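# Put the chocolate cupcake upright in the white basket

## Task

Get the brown chocolate cupcake standing right side up inside the white basket, with no part of the robot touching it once the job ends.

## Robot and tools

Robot: two arms, left_arm and right_arm, each ending in a sixteen-motor hand with index, middle and ring fingers plus a thumb. right_arm has a right hand; left_arm has its mirror image, a left hand. Root links as calibrated in the scene frame: left_arm at (-0.006, +0.305, 0) m, right_arm at (+0.022, -0.334, 0) m, each turned only slightly about z.

Frames. Scene frame: origin at table-top height halfway between the nominal bases, +z up, +x forward over the table, left_arm on the +y side (arm names do not match image sides). Fixed cameras and the table use it. Hand positions, quaternions, velocities, targets and wrist-camera poses are reported in each arm's own base frame. Motion offsets are taken in the current Hand target's own axes. Hand point axes (right hand): +z runs along straightened fingers toward the tips, +x runs across the palm away from the thumb, +y points out of the palm face, which sits at y = -0.062 m. On the left hand +x points toward the thumb instead. Straight fingers: knuckles at z = -0.017 m, tip ends 0.139 m beyond. A rigid mast on the palm side near the wrist (x +0.05 to +0.10, z -0.16 to -0.11, reaching y = +0.06 m; x sign flipped on the left hand) can strike objects. Fingertips carry rubber caps over their last 0.03 m.

execute_actions(actions, cameras). actions is a list of actions, run in order; each action lasts 0.5 s and is a table of 1 to 15 rows, one row per 1/30 s step; a shorter table repeats its final row to fill out 15. Every row is one list of 48 numbers, all in [-1, 1], covering both arms even if only one moves: left_arm dx, dy, dz, rx, ry, rz; then 16 left hand hinge numbers; left current_limit, speed; then the same 24 for right_arm and its hand.

Arm numbers (dx..rz) are an offset, not a pose: they say where the hand point should be relative to its Hand target as it stood when the action began, in that target's axes. Scale: 1.0 equals 0.6 m for dx, dy, dz and 180 degrees for rotation; rx, ry, rz form a single rotation vector. Rows inside one action are each measured from the action's starting target, so they do not stack; a following action starts from the new target, so sending the same offset again moves further. All zeros re-requests the current target.

Hand numbers are absolute goal angles, scaled linearly between each hinge's stops, in this fixed order: index_mcp, index_abd, index_pip, index_dip, middle_mcp, middle_abd, middle_pip, middle_dip, ring_mcp, ring_abd, ring_pip, ring_dip, thumb_cmc, thumb_axl, thumb_mcp, thumb_ipl. Moving toward -1 curls or swings the digit; straight values: _mcp +0.75, _abd 0.00, _pip +0.58, _dip +0.70, thumb_cmc +0.71, thumb_axl +0.68, thumb_mcp +0.23, thumb_ipl +0.17. Angle ranges in degrees at +1/-1: _mcp -18/+128, _abd -60/+60, _pip -29/+108, _dip -21/+117, thumb_cmc -20/+120, thumb_axl -27/+140, thumb_mcp -69/+109, thumb_ipl -77/+108. thumb_cmc toward -1 brings the thumb round in front of the palm. current_limit maps -1..+1 to 0..550 mA (floor 11 mA) for all motors of that hand; speed gives (speed+1)/2 of 8.5 rad/s. They start at +0.4 and -0.6 and stay as last sent. A 0 in a hand slot is a real goal: to leave a hand unchanged, copy back its hand_goal, hand_current_limit and hand_speed.

Motion behaviour: each step, commanded orientation is limited to 40 degrees from the measured one, and position is favoured when both cannot be met. The hand often stops short of Hand target; a further action (even zeros) pushes again, or send the remaining gap as an offset. Tiny moves may not begin. The arms sag, especially when loaded, by up to a few centimetres; command somewhat higher to compensate. To stop pressing on something, command the target back beyond the hand point. Near the first joint's axis, small hand moves can swing the whole arm.

Grip: a finger presses only while its goal lies past the object's surface, harder the further past, capped by current_limit. Results list per motor, in the order above: hand_goal, hand_measured, hand_current_ma (positive pushes toward -1), hand_state (moving, goal, blocked, overload). A motor at 495 mA or more for 5 s total shuts off for 10 s and lets go.

Other result lines: end_effector_position (m), end_effector_quat_wxyz, Hand target, Joint positions, Joint velocities (omitted or 'within noise' when still), joint torques (raw, including gravity; numbers 3 and 4 wrap at ±28 N m), motor temperatures. MOTOR HOT appears at 85 °C; at 100 °C the arm goes limp for 30-60 s or more (OVER-TEMPERATURE FAULT). Holding loads, stretching out, or pushing at unreachable targets heats motors. During an arm stop, hand commands are discarded. A call returns once motion settles, at most 3 s after its last action; between calls the robot holds the last command.

cameras: list of names, ["all"], or []; omitted means all for an empty actions list, none otherwise. Names: cam_head_left, cam_head_right, cam_high, cam_low (896x504), cam_left_wrist, cam_right_wrist (672x504). A wrong name voids the call.

zoom_image(camera, region): region [x0, y0, x1, y1] in pixels of that camera's latest image, no more than 504 by 504; only cameras in the newest images.

read_manual(section) returns licence texts only. finished_scene(scene=1) ends irreversibly; the cupcake must then remain upright in the basket without the robot.

Avoid: dropping or releasing moving items, knocking anything off the table, striking fixed or heavy objects, any contact between the two arms or one hand gripping the other, hard shoves and motor overloads. Loose objects may occasionally be nudged by outside pushes.

Each tool is called after ">>>" by a JSON object that holds its "api" and its "payload", one argument or row to a line.

## Session

>>> {"api": "execute_actions", "payload": {
  "actions": []
}}

Scene clock: 0.00 s.
left_arm: end_effector_position=(+0.2664, +0.2797, +0.2276) hand_goal=(+0.754, +0.000, +0.576, +0.696, +0.754, +0.000, +0.576, +0.696, +0.754, +0.000, +0.576, +0.696, +0.714, +0.678, +0.226, +0.168) hand_measured=(+0.754, +0.000, +0.576, +0.696, +0.754, +0.000, +0.576, +0.696, +0.754, +0.000, +0.576, +0.696, +0.714, +0.678, +0.226, +0.168) hand_current_ma=(+0, +0, +0, +0, +0, +0, +0, +0, +0, +0, +0, +0, +0, +0, +0, +0) hand_state=(goal, goal, goal, goal, goal, goal, goal, goal, goal, goal, goal, goal, goal, goal, goal, goal) hand_current_limit=0.40 hand_speed=-0.60 end_effector_quat_wxyz=(+0.031, -0.341, +0.939, +0.028) | right_arm: end_effector_position=(+0.3345, -0.2755, +0.3249) hand_goal=(+0.754, +0.000, +0.576, +0.696, +0.754, +0.000, +0.576, +0.696, +0.754, +0.000, +0.576, +0.696, +0.714, +0.678, +0.226, +0.168) hand_measured=(+0.754, +0.000, +0.576, +0.696, +0.754, +0.000, +0.576, +0.696, +0.754, +0.000, +0.576, +0.696, +0.714, +0.678, +0.226, +0.168) hand_current_ma=(+0, +0, +0, +0, +0, +0, +0, +0, +0, +0, +0, +0, +0, +0, +0, +0) hand_state=(goal, goal, goal, goal, goal, goal, goal, goal, goal, goal, goal, goal, goal, goal, goal, goal) hand_current_limit=0.40 hand_speed=-0.60 end_effector_quat_wxyz=(+0.626, +0.693, +0.248, +0.256)
Joint positions: left_arm=[0.579 1.364 1.255 -1.387 -0.041 -1.687] | right_arm=[-0.486 1.025 0.39 0.545 0.351 0.075]
Joint velocities: within noise
Joint torques (N m): no reading
Motor temperatures (°C): left_arm=[26 28 29 28 24 23] | right_arm=[28 27 27 27 24 23]
Heat: left arm: hottest elbow 29 °C; right arm: hottest waist 28 °C.
Hand target: left_arm +0.2717, +0.2832, +0.2324; +0.038, -0.341, +0.939, +0.030 | right_arm +0.3375, -0.2771, +0.3357; +0.632, +0.688, +0.244, +0.262

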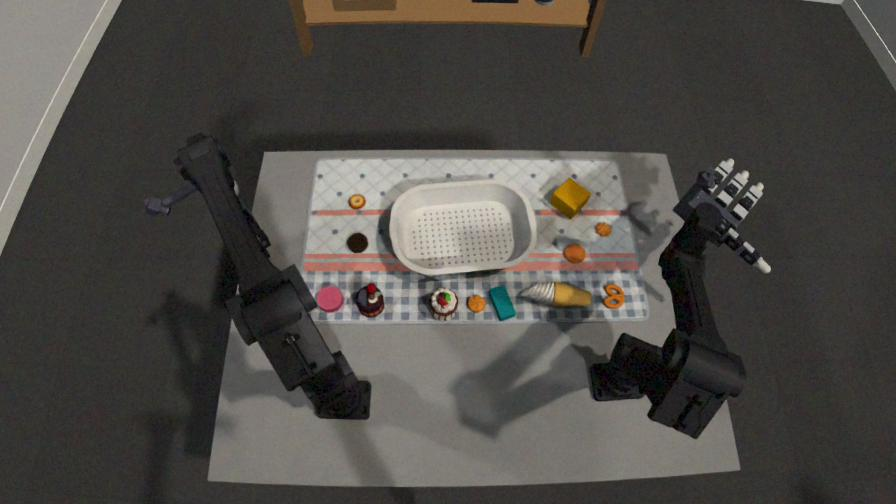

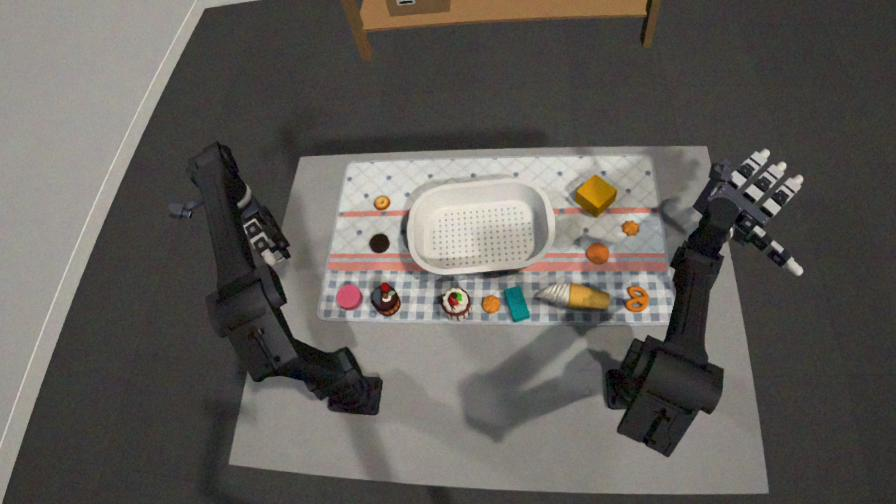

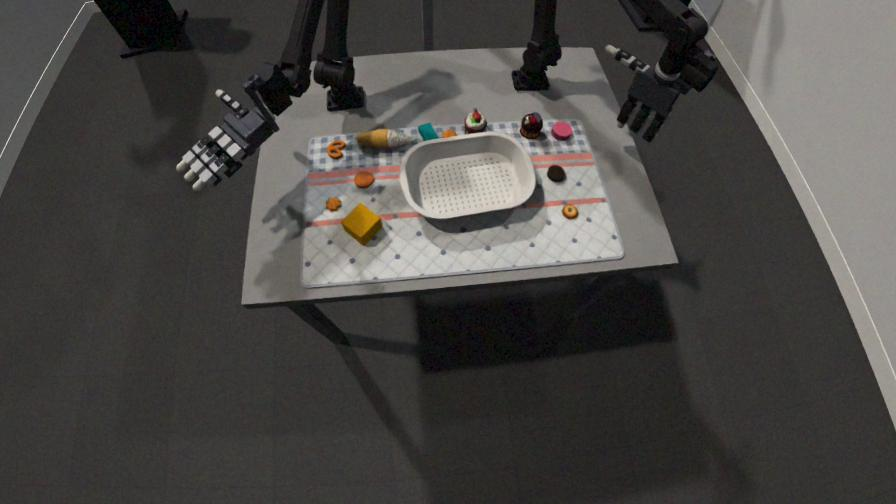

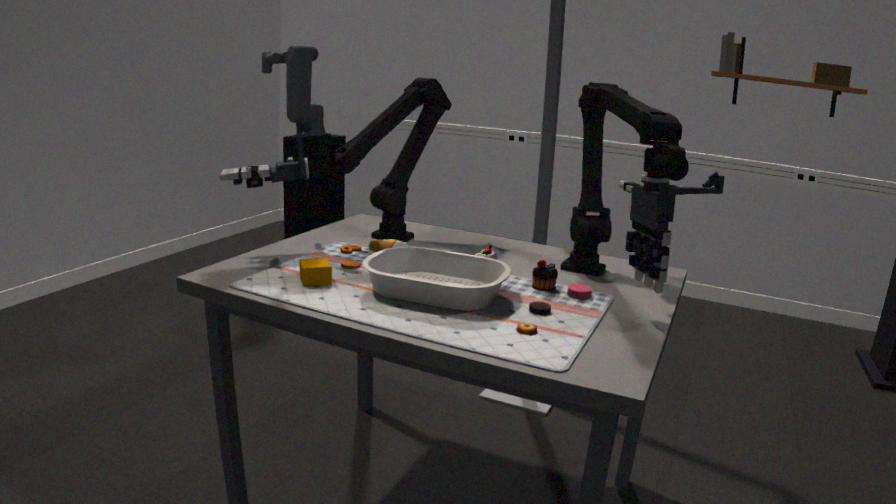

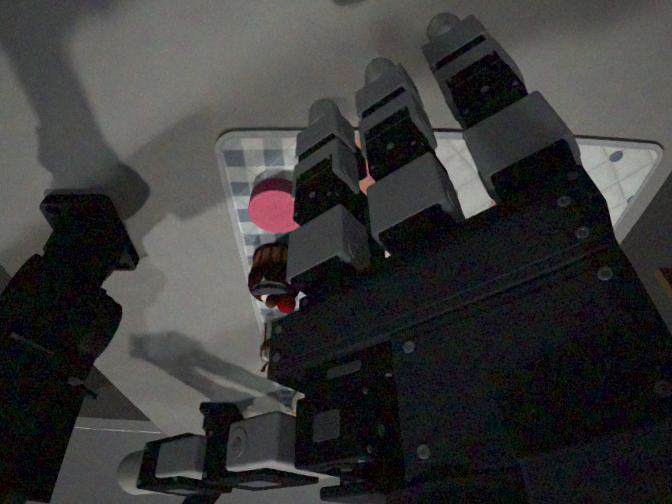

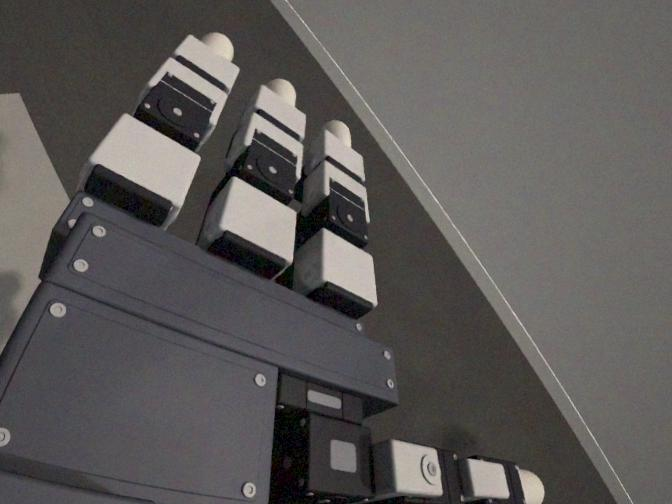

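>>> {"api": "zoom_image", "payload": {
  "camera": "cam_head_left",
  "region": [300, 180, 560, 340]
}}

>>> {"api": "zoom_image", "payload": {
  "camera": "cam_low",
  "region": [340, 220, 640, 360]
}}

>>> {"api": "zoom_image", "payload": {
  "camera": "cam_high",
  "region": [380, 80, 640, 260]
}}

>>> {"api": "zoom_image", "payload": {
  "camera": "cam_head_right",
  "region": [300, 180, 560, 340]
}}

Scaled by 1.938 from the camera's 896x504 image, which has a finer 1280x720 frame.

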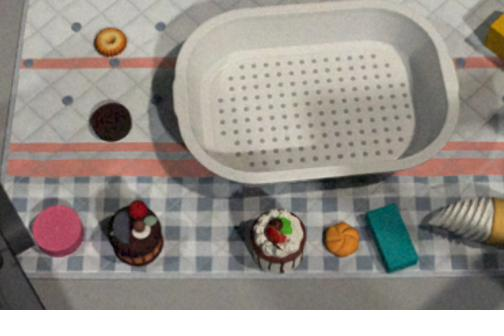

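Scaled by 1.680 from the camera's 896x504 image, which has a finer 1280x720 frame.

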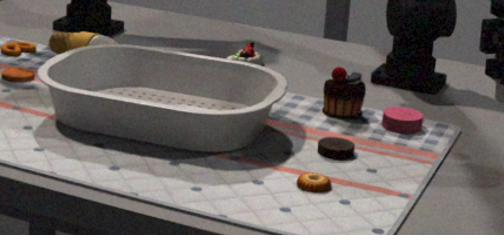

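Scaled by 1.938 from the camera's 896x504 image, which has a finer 1280x720 frame.

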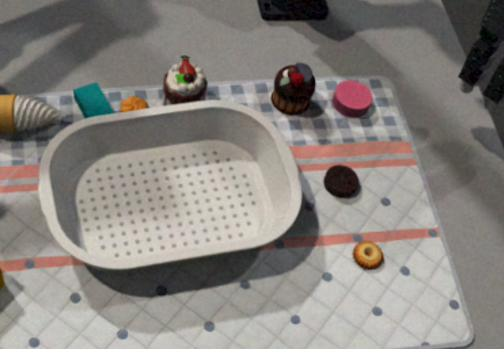

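Scaled by 1.938 from the camera's 896x504 image, which has a finer 1280x720 frame.

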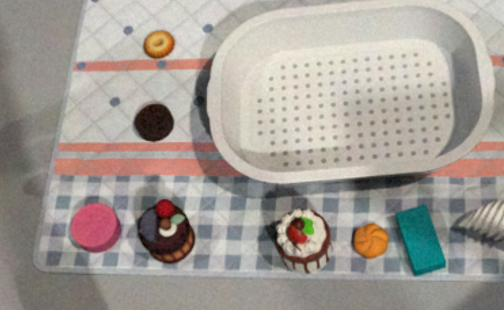

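>>> {"api": "execute_actions", "payload": {
  "actions": [
    [[0.0426,-0.0555,0.0079,0.0773,-0.03,-0.0665,0.753,0,-0.153,-0.029,0.753,0,-0.153,-0.029,0.753,0,-0.883,-0.754,-0.657,0.677,0.056,0.168,0.4,-0.6,0,0,0,0,0,0,0.754,0,0.576,0.696,0.754,0,0.576,0.696,0.754,0,0.576,0.696,0.714,0.678,0.226,0.168,0.4,-0.6]],
    [[0.0541,-0.0425,0.0153,0.0773,-0.03,-0.0665,0.753,0,-0.153,-0.029,0.753,0,-0.153,-0.029,0.753,0,-0.883,-0.754,-0.657,0.677,0.056,0.168,0.4,-0.6,0,0,0,0,0,0,0.754,0,0.576,0.696,0.754,0,0.576,0.696,0.754,0,0.576,0.696,0.714,0.678,0.226,0.168,0.4,-0.6]],
    [[0.0629,-0.0262,0.0181,0.0773,-0.03,-0.0665,0.753,0,-0.153,-0.029,0.753,0,-0.153,-0.029,0.753,0,-0.883,-0.754,-0.657,0.677,0.056,0.168,0.4,-0.6,0,0,0,0,0,0,0.754,0,0.576,0.696,0.754,0,0.576,0.696,0.754,0,0.576,0.696,0.714,0.678,0.226,0.168,0.4,-0.6]],
    [[0.0681,-0.0081,0.016,0.0773,-0.03,-0.0665,0.753,0,-0.153,-0.029,0.753,0,-0.153,-0.029,0.753,0,-0.883,-0.754,-0.657,0.677,0.056,0.168,0.4,-0.6,0,0,0,0,0,0,0.754,0,0.576,0.696,0.754,0,0.576,0.696,0.754,0,0.576,0.696,0.714,0.678,0.226,0.168,0.4,-0.6]]
  ],
  "cameras": ["cam_head_left","cam_low","cam_left_wrist"]
}}

Scene clock: 311.67 s.
left_arm: end_effector_position=(+0.2805, +0.1158, +0.2052) hand_goal=(+0.754, +0.000, -0.152, -0.028, +0.754, +0.000, -0.152, -0.028, +0.754, +0.000, -0.882, -0.754, -0.656, +0.678, +0.056, +0.168) hand_measured=(+0.748, +0.000, -0.150, -0.026, +0.746, +0.000, -0.150, -0.024, +0.750, +0.000, -0.878, -0.752, -0.654, +0.678, +0.054, +0.168) hand_current_ma=(-8, +0, +1, +2, -9, +0, +1, +2, -5, +0, +4, +2, +1, +0, -2, +0) hand_state=(goal, goal, goal, goal, goal, goal, goal, goal, goal, goal, goal, goal, goal, goal, goal, goal) hand_current_limit=0.40 hand_speed=-0.60 end_effector_quat_wxyz=(+0.260, -0.426, +0.741, -0.449) | right_arm: end_effector_position=(+0.3345, -0.2755, +0.3249) hand_goal=(+0.754, +0.000, +0.576, +0.696, +0.754, +0.000, +0.576, +0.696, +0.754, +0.000, +0.576, +0.696, +0.714, +0.678, +0.226, +0.168) hand_measured=(+0.760, +0.000, +0.576, +0.696, +0.762, +0.000, +0.576, +0.696, +0.760, +0.000, +0.576, +0.696, +0.722, +0.678, +0.226, +0.168) hand_current_ma=(+4, +0, +0, +0, +6, +0, +0, +0, +4, +0, +0, +0, +5, +0, +0, +0) hand_state=(goal, goal, goal, goal, goal, goal, goal, goal, goal, goal, goal, goal, goal, goal, goal, goal) hand_current_limit=0.40 hand_speed=-0.60 end_effector_quat_wxyz=(+0.626, +0.693, +0.248, +0.256)
Joint positions: left_arm=[0.788 0.963 0.824 -0.974 1.03 -2.09] | right_arm=[-0.486 1.025 0.39 0.545 0.351 0.075]
Joint torques (N m): left_arm=[-0.44 -5.83 9.47 1.43 1.17 -0.09] | right_arm=[0.73 -4.66 10.4 2.86 0.11 0.08]
Motor temperatures (°C): left_arm=[26 30 48 27 24 23] | right_arm=[27 27 39 27 24 23]
Heat: left arm: hottest elbow 48 °C; right arm: hottest elbow 39 °C.
Hand target: left_arm +0.2800, +0.1173, +0.2002; +0.359, -0.609, +0.612, -0.354 | right_arm +0.3375, -0.2771, +0.3357; +0.632, +0.688, +0.244, +0.262
Off the commanded pose: left_arm 0.005 m, 30 deg | right_arm 0.011 m, 1 deg.
joint sent to its limit (left arm) — joint 6 (wrist roll), lower limit. The joint targets are off in orientation, not in position.
Images, in order (width x height): cam_head_left 896x504, cam_low 896x504, cam_left_wrist 672x504.

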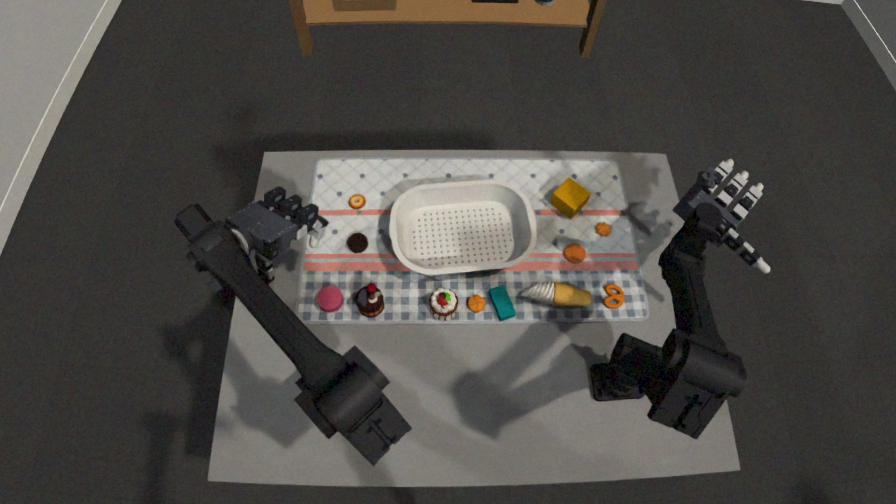

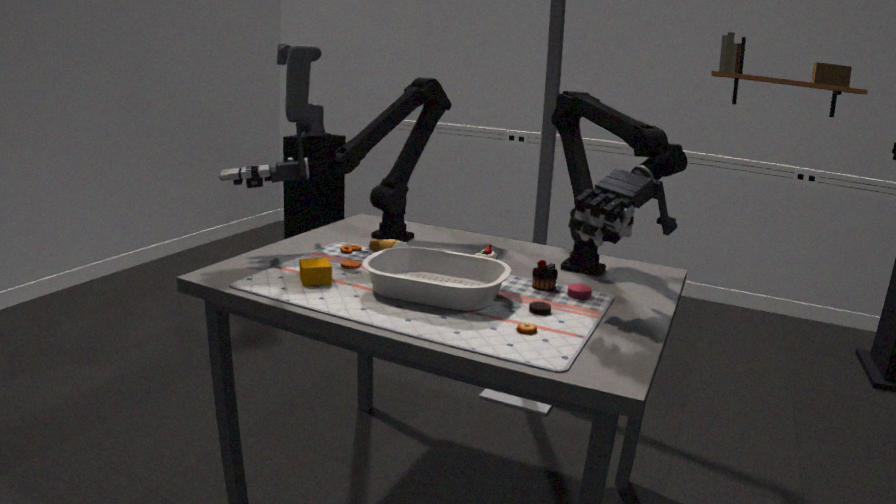

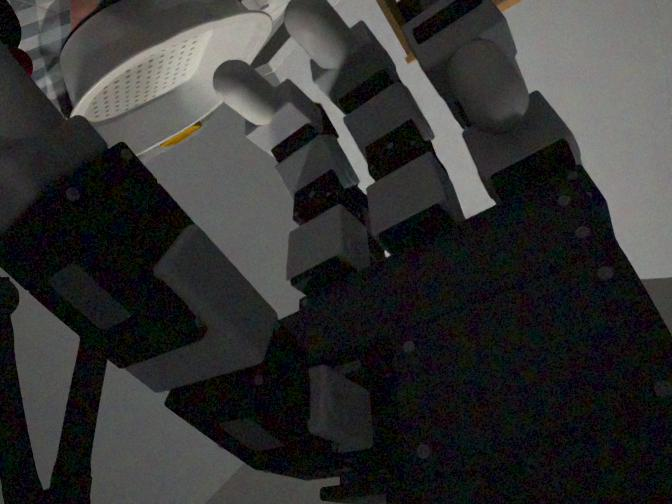

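>>> {"api": "execute_actions", "payload": {
  "actions": [
    [[0.103,0.018,0.002,0,0.1443,0.0833,0.753,0,-0.153,-0.029,0.753,0,-0.153,-0.029,0.753,0,-0.883,-0.754,-0.657,0.677,0.056,0.168,0.4,-0.6,0,0,0,0,0,0,0.754,0,0.576,0.696,0.754,0,0.576,0.696,0.754,0,0.576,0.696,0.714,0.678,0.226,0.168,0.4,-0.6]],
    [[0.093,-0.008,0.048,0,0.1443,0.0833,0.753,0,-0.153,-0.029,0.753,0,-0.153,-0.029,0.753,0,-0.883,-0.754,-0.657,0.677,0.056,0.168,0.4,-0.6,0,0,0,0,0,0,0.754,0,0.576,0.696,0.754,0,0.576,0.696,0.754,0,0.576,0.696,0.714,0.678,0.226,0.168,0.4,-0.6]],
    [[0.058,-0.0285,0.083,0,0.1443,0.0833,0.753,0,-0.153,-0.029,0.753,0,-0.153,-0.029,0.753,0,-0.883,-0.754,-0.657,0.677,0.056,0.168,0.4,-0.6,0,0,0,0,0,0,0.754,0,0.576,0.696,0.754,0,0.576,0.696,0.754,0,0.576,0.696,0.714,0.678,0.226,0.168,0.4,-0.6]]
  ],
  "cameras": ["all"]
}}

Scene clock: 378.97 s.
left_arm: end_effector_position=(+0.2523, -0.0695, +0.1578) hand_goal=(+0.754, +0.000, -0.152, -0.028, +0.754, +0.000, -0.152, -0.028, +0.754, +0.000, -0.882, -0.754, -0.656, +0.678, +0.056, +0.168) hand_measured=(+0.748, +0.000, -0.150, -0.026, +0.746, +0.000, -0.150, -0.026, +0.750, +0.000, -0.878, -0.752, -0.656, +0.678, +0.054, +0.168) hand_current_ma=(-8, +0, +1, +2, -9, +0, +1, +2, -5, +0, +3, +2, +0, +0, -2, +0) hand_state=(goal, goal, goal, goal, goal, goal, goal, goal, goal, goal, goal, goal, goal, goal, goal, goal) hand_current_limit=0.40 hand_speed=-0.60 end_effector_quat_wxyz=(+0.000, -0.016, +0.868, -0.496) | right_arm: end_effector_position=(+0.3345, -0.2755, +0.3249) hand_goal=(+0.754, +0.000, +0.576, +0.696, +0.754, +0.000, +0.576, +0.696, +0.754, +0.000, +0.576, +0.696, +0.714, +0.678, +0.226, +0.168) hand_measured=(+0.760, +0.000, +0.576, +0.696, +0.762, +0.000, +0.576, +0.696, +0.760, +0.000, +0.576, +0.696, +0.722, +0.678, +0.226, +0.168) hand_current_ma=(+4, +0, +0, +0, +6, +0, +0, +0, +4, +0, +0, +0, +5, +0, +0, +0) hand_state=(goal, goal, goal, goal, goal, goal, goal, goal, goal, goal, goal, goal, goal, goal, goal, goal) hand_current_limit=0.40 hand_speed=-0.60 end_effector_quat_wxyz=(+0.626, +0.693, +0.248, +0.256)
Joint positions: left_arm=[0.137 1.142 0.845 -1.471 1.026 -1.359] | right_arm=[-0.486 1.025 0.39 0.545 0.351 0.075]
Joint torques (N m): left_arm=[-1.79 -5.95 12.74 -0.81 1.07 0.21] | right_arm=[0.85 -4.72 10.37 2.86 0.1 0.08]
Heat: left arm: hottest elbow 45 °C; right arm: hottest elbow 39 °C.
Hand target: left_arm +0.2674, -0.0684, +0.1684; +0.004, +0.002, +0.868, -0.497 | right_arm +0.3375, -0.2771, +0.3357; +0.632, +0.688, +0.244, +0.262
Off the commanded pose: left_arm 0.018 m, 2 deg | right_arm 0.011 m, 1 deg.

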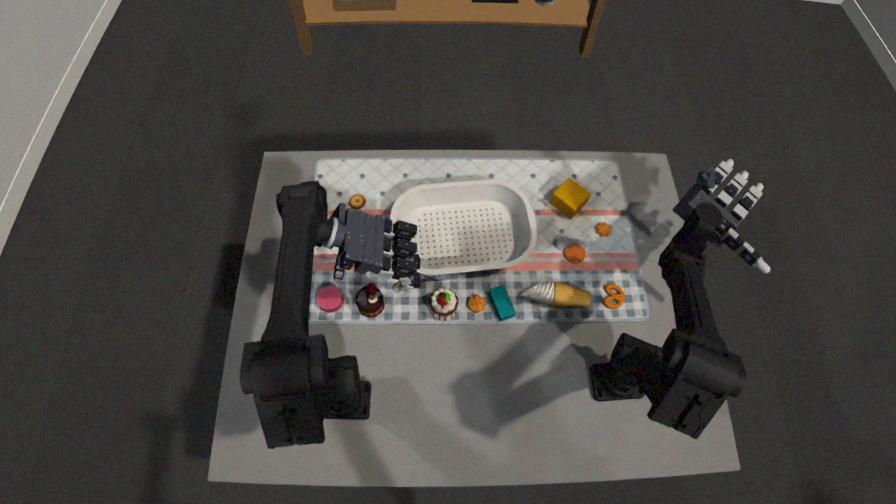

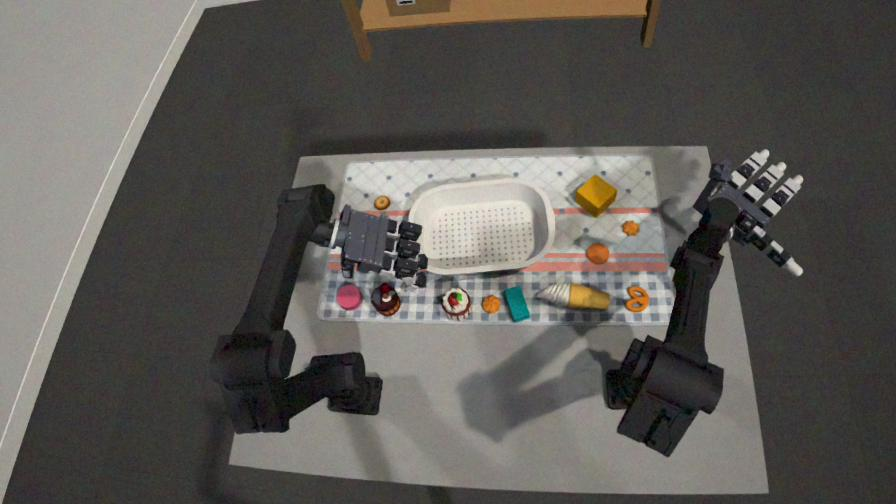

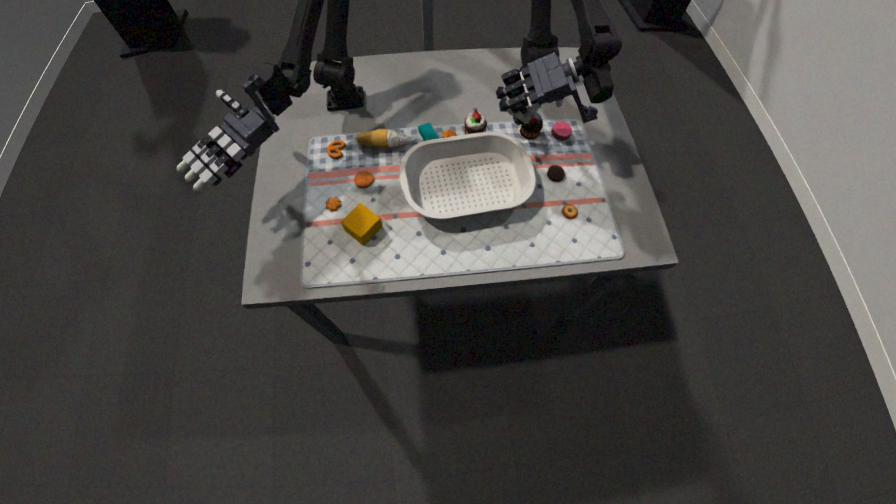

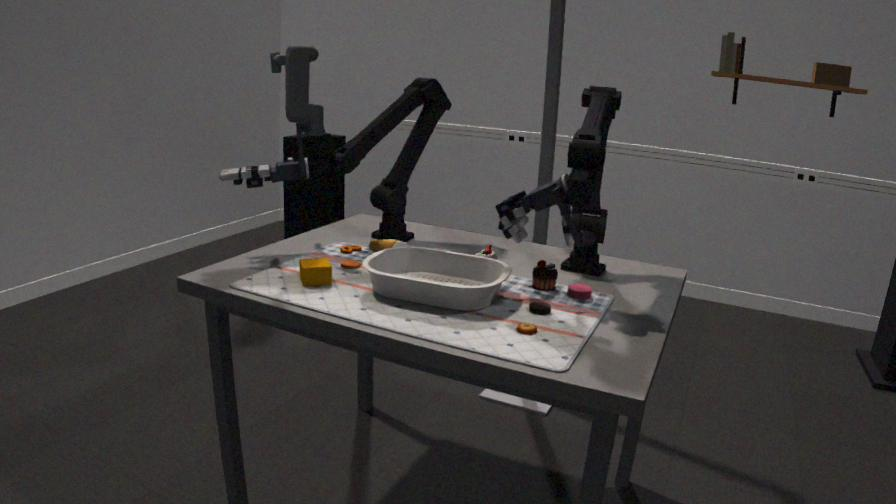

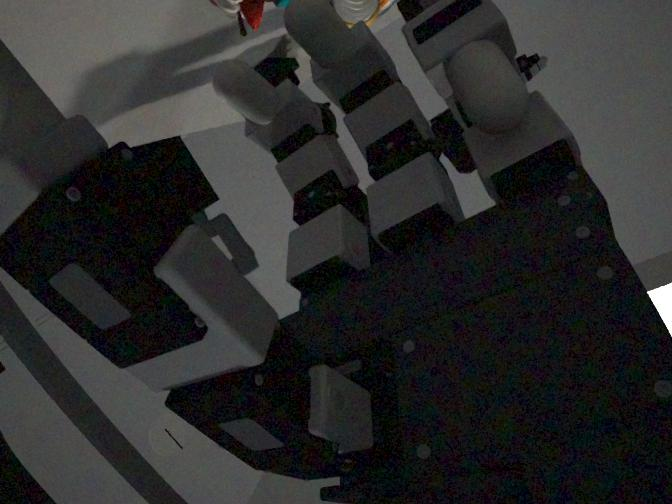

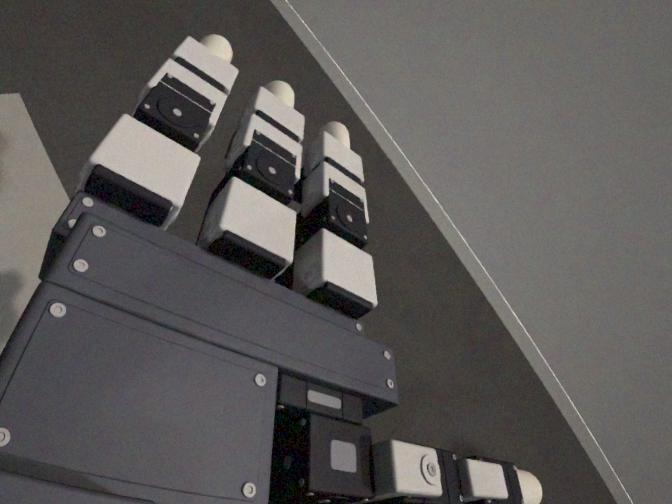

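>>> {"api": "zoom_image", "payload": {
  "camera": "cam_head_left",
  "region": [300, 180, 480, 340]
}}

>>> {"api": "zoom_image", "payload": {
  "camera": "cam_low",
  "region": [470, 180, 640, 340]
}}

>>> {"api": "zoom_image", "payload": {
  "camera": "cam_high",
  "region": [460, 50, 640, 210]
}}

Scaled by 2.800 from the camera's 896x504 image, which has a finer 1280x720 frame.

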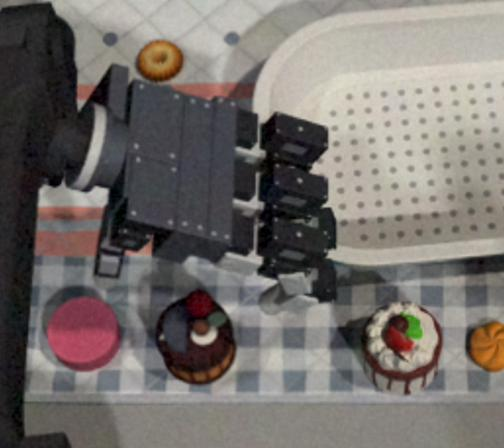

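Scaled by 2.965 from the camera's 896x504 image, which has a finer 1280x720 frame.

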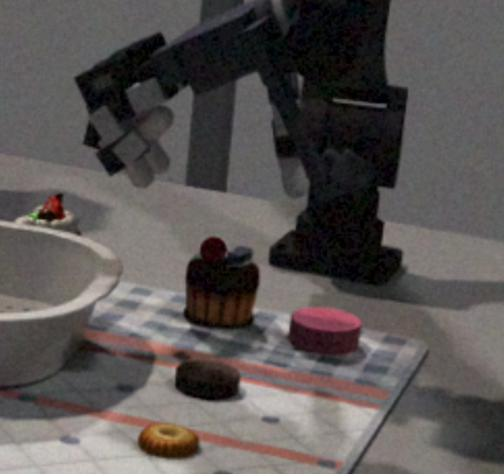

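Scaled by 2.800 from the camera's 896x504 image, which has a finer 1280x720 frame.

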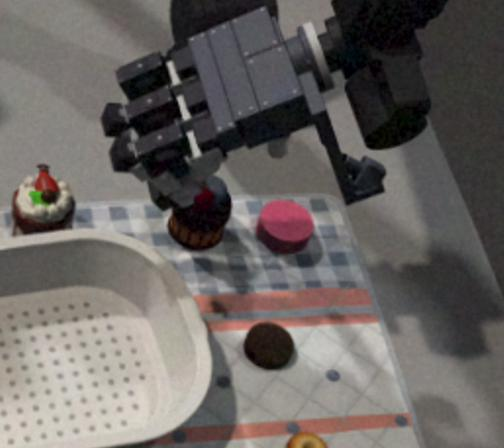

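>>> {"api": "execute_actions", "payload": {
  "actions": [
    [[0,0.062,0.0358,0,0,0,0.753,0,-0.153,-0.029,0.753,0,-0.153,-0.029,0.753,0,-0.883,-0.754,-0.657,0.677,0.056,0.168,0.4,-0.6,0,0,0,0,0,0,0.754,0,0.576,0.696,0.754,0,0.576,0.696,0.754,0,0.576,0.696,0.714,0.678,0.226,0.168,0.4,-0.6]]
  ],
  "cameras": ["all"]
}}

>>> {"api": "zoom_image", "payload": {
  "camera": "cam_head_left",
  "region": [300, 220, 440, 340]
}}

>>> {"api": "zoom_image", "payload": {
  "camera": "cam_low",
  "region": [470, 200, 630, 330]
}}

>>> {"api": "zoom_image", "payload": {
  "camera": "cam_high",
  "region": [470, 60, 620, 180]
}}

>>> {"api": "zoom_image", "payload": {
  "camera": "cam_head_right",
  "region": [310, 220, 460, 340]
}}

Scene clock: 442.80 s.
left_arm: end_effector_position=(+0.2679, -0.0673, +0.1330) hand_goal=(+0.754, +0.000, -0.152, -0.028, +0.754, +0.000, -0.152, -0.028, +0.754, +0.000, -0.882, -0.754, -0.656, +0.678, +0.056, +0.168) hand_measured=(+0.748, +0.000, -0.150, -0.026, +0.746, +0.000, -0.150, -0.026, +0.750, +0.000, -0.878, -0.752, -0.656, +0.678, +0.054, +0.168) hand_current_ma=(-8, +0, +1, +2, -9, +0, +1, +2, -5, +0, +3, +2, +0, +0, -2, +0) hand_state=(goal, goal, goal, goal, goal, goal, goal, goal, goal, goal, goal, goal, goal, goal, goal, goal) hand_current_limit=0.40 hand_speed=-0.60 end_effector_quat_wxyz=(+0.009, +0.000, +0.868, -0.496) | right_arm: end_effector_position=(+0.3345, -0.2755, +0.3249) hand_goal=(+0.754, +0.000, +0.576, +0.696, +0.754, +0.000, +0.576, +0.696, +0.754, +0.000, +0.576, +0.696, +0.714, +0.678, +0.226, +0.168) hand_measured=(+0.760, +0.000, +0.576, +0.696, +0.762, +0.000, +0.576, +0.696, +0.760, +0.000, +0.576, +0.696, +0.722, +0.678, +0.226, +0.168) hand_current_ma=(+4, +0, +0, +0, +6, +0, +0, +0, +4, +0, +0, +0, +5, +0, +0, +0) hand_state=(goal, goal, goal, goal, goal, goal, goal, goal, goal, goal, goal, goal, goal, goal, goal, goal) hand_current_limit=0.40 hand_speed=-0.60 end_effector_quat_wxyz=(+0.626, +0.693, +0.248, +0.256)
Joint positions: left_arm=[0.137 1.204 0.825 -1.391 1.026 -1.321] | right_arm=[-0.486 1.025 0.39 0.545 0.351 0.075]
Joint torques (N m): left_arm=[-1.44 -6.83 7.88 -0.06 1.19 0.19] | right_arm=[0.73 -4.72 10.36 2.85 0.11 0.08]
Heat: left arm: hottest elbow 52 °C; right arm: hottest elbow 40 °C.
Hand target: left_arm +0.2679, -0.0680, +0.1255; +0.004, +0.002, +0.868, -0.497 | right_arm +0.3375, -0.2771, +0.3357; +0.632, +0.688, +0.244, +0.262
Off the commanded pose: left_arm 0.008 m, 1 deg | right_arm 0.011 m, 1 deg.

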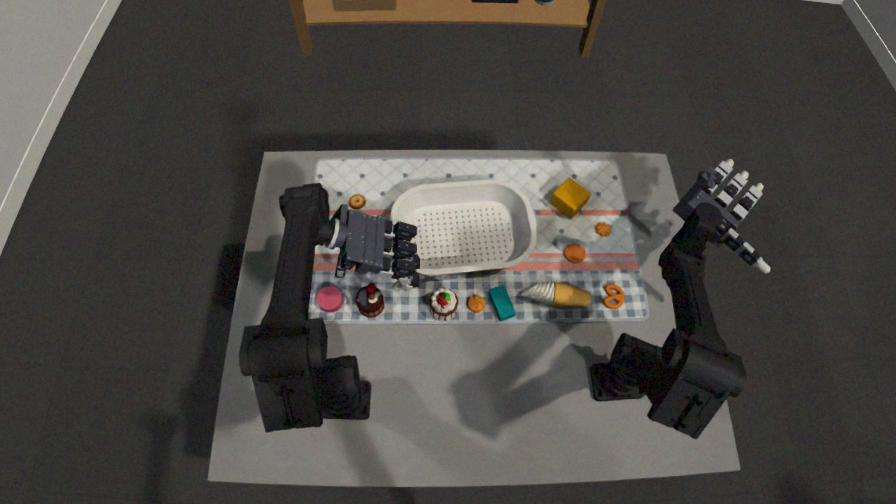

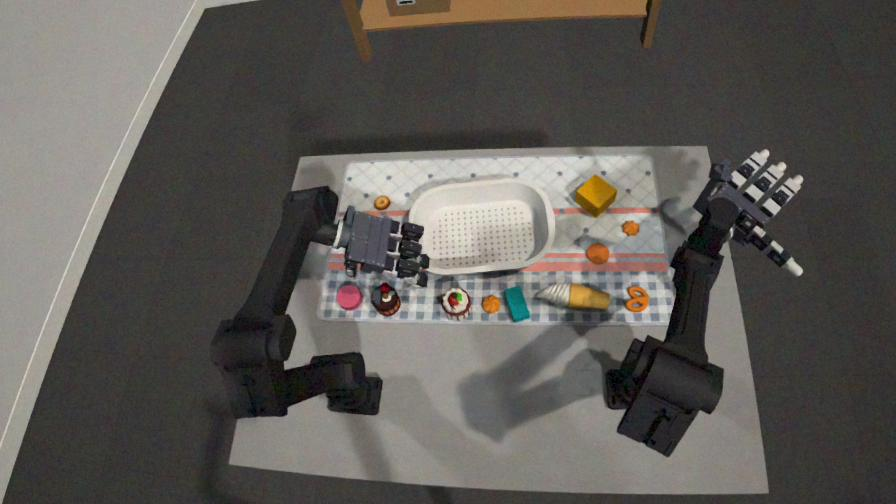

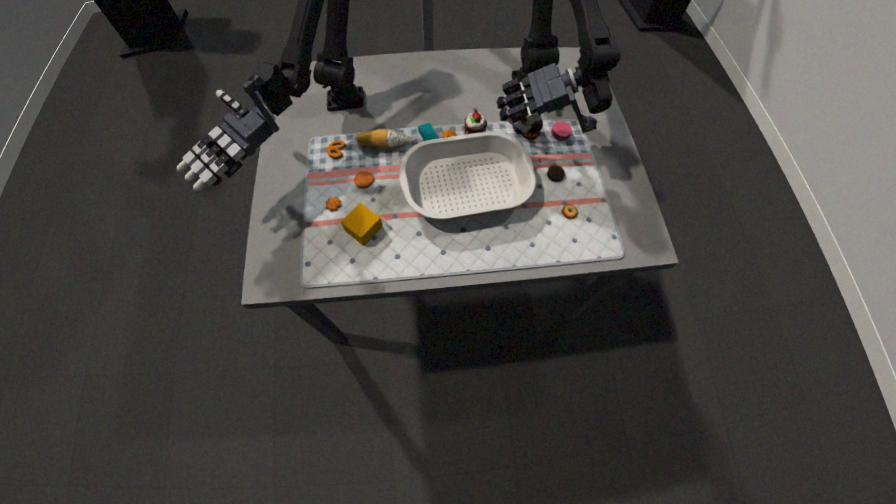

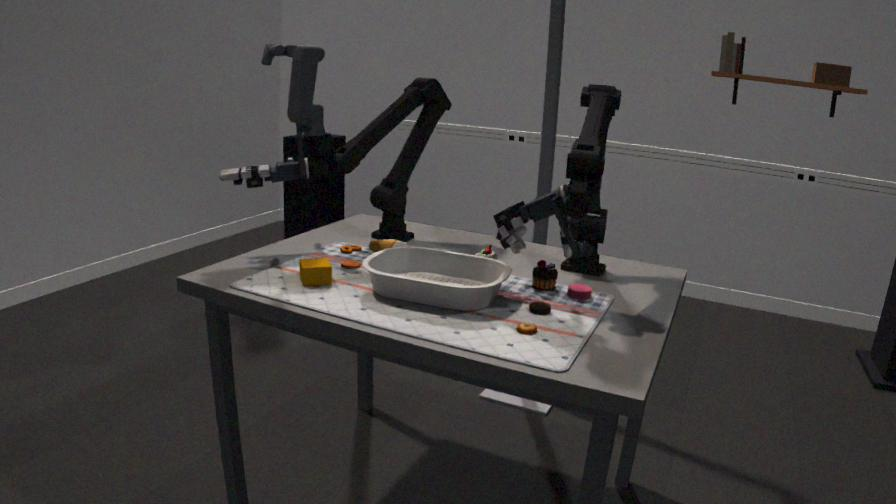

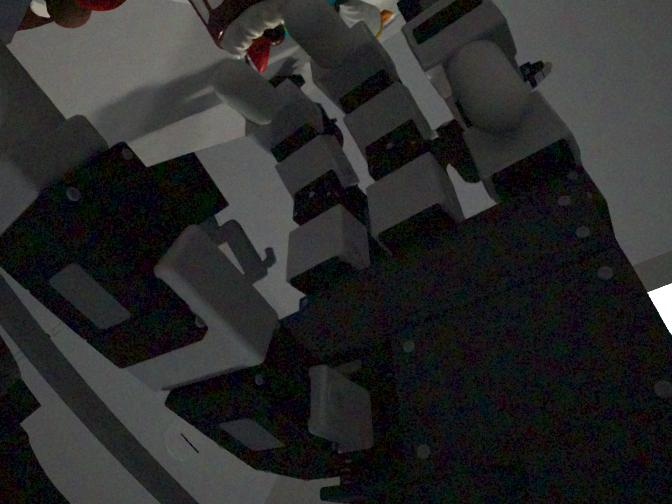

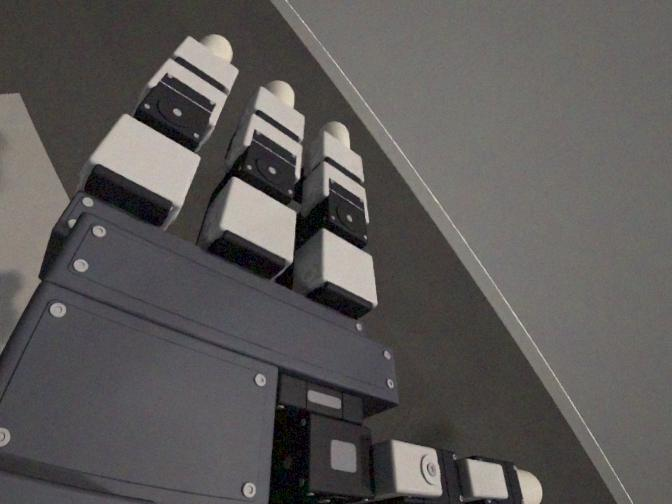

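Scaled by 3.600 from the camera's 896x504 image, which has a finer 1280x720 frame.

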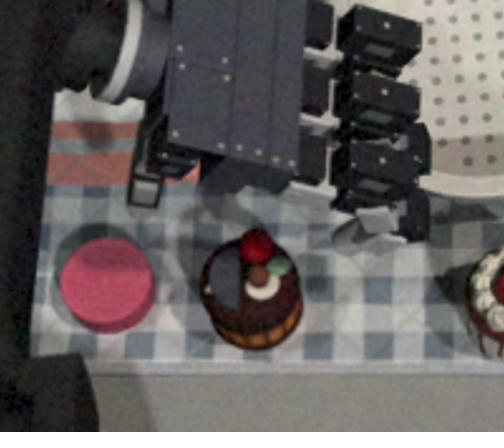

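Scaled by 3.150 from the camera's 896x504 image, which has a finer 1280x720 frame.

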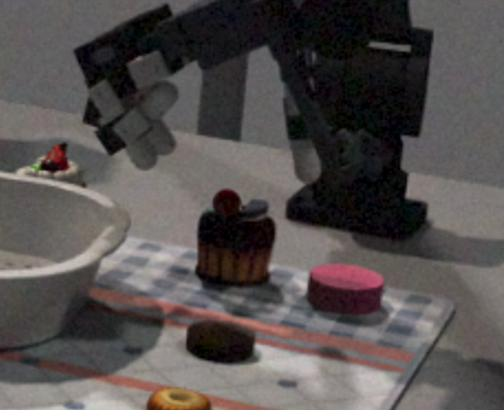

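Scaled by 3.360 from the camera's 896x504 image, which has a finer 1280x720 frame.

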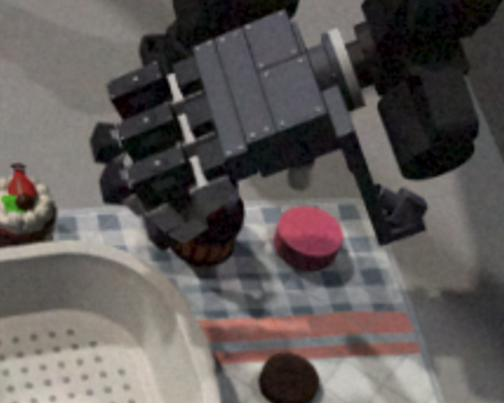

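Scaled by 3.360 from the camera's 896x504 image, which has a finer 1280x720 frame.

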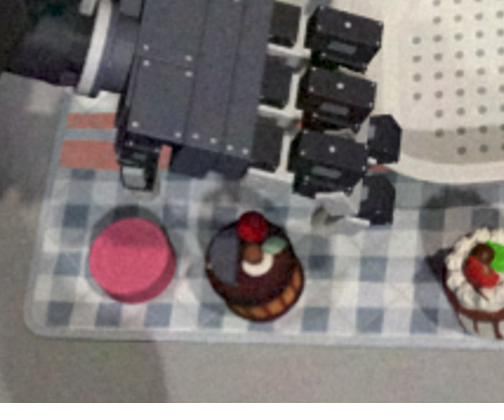

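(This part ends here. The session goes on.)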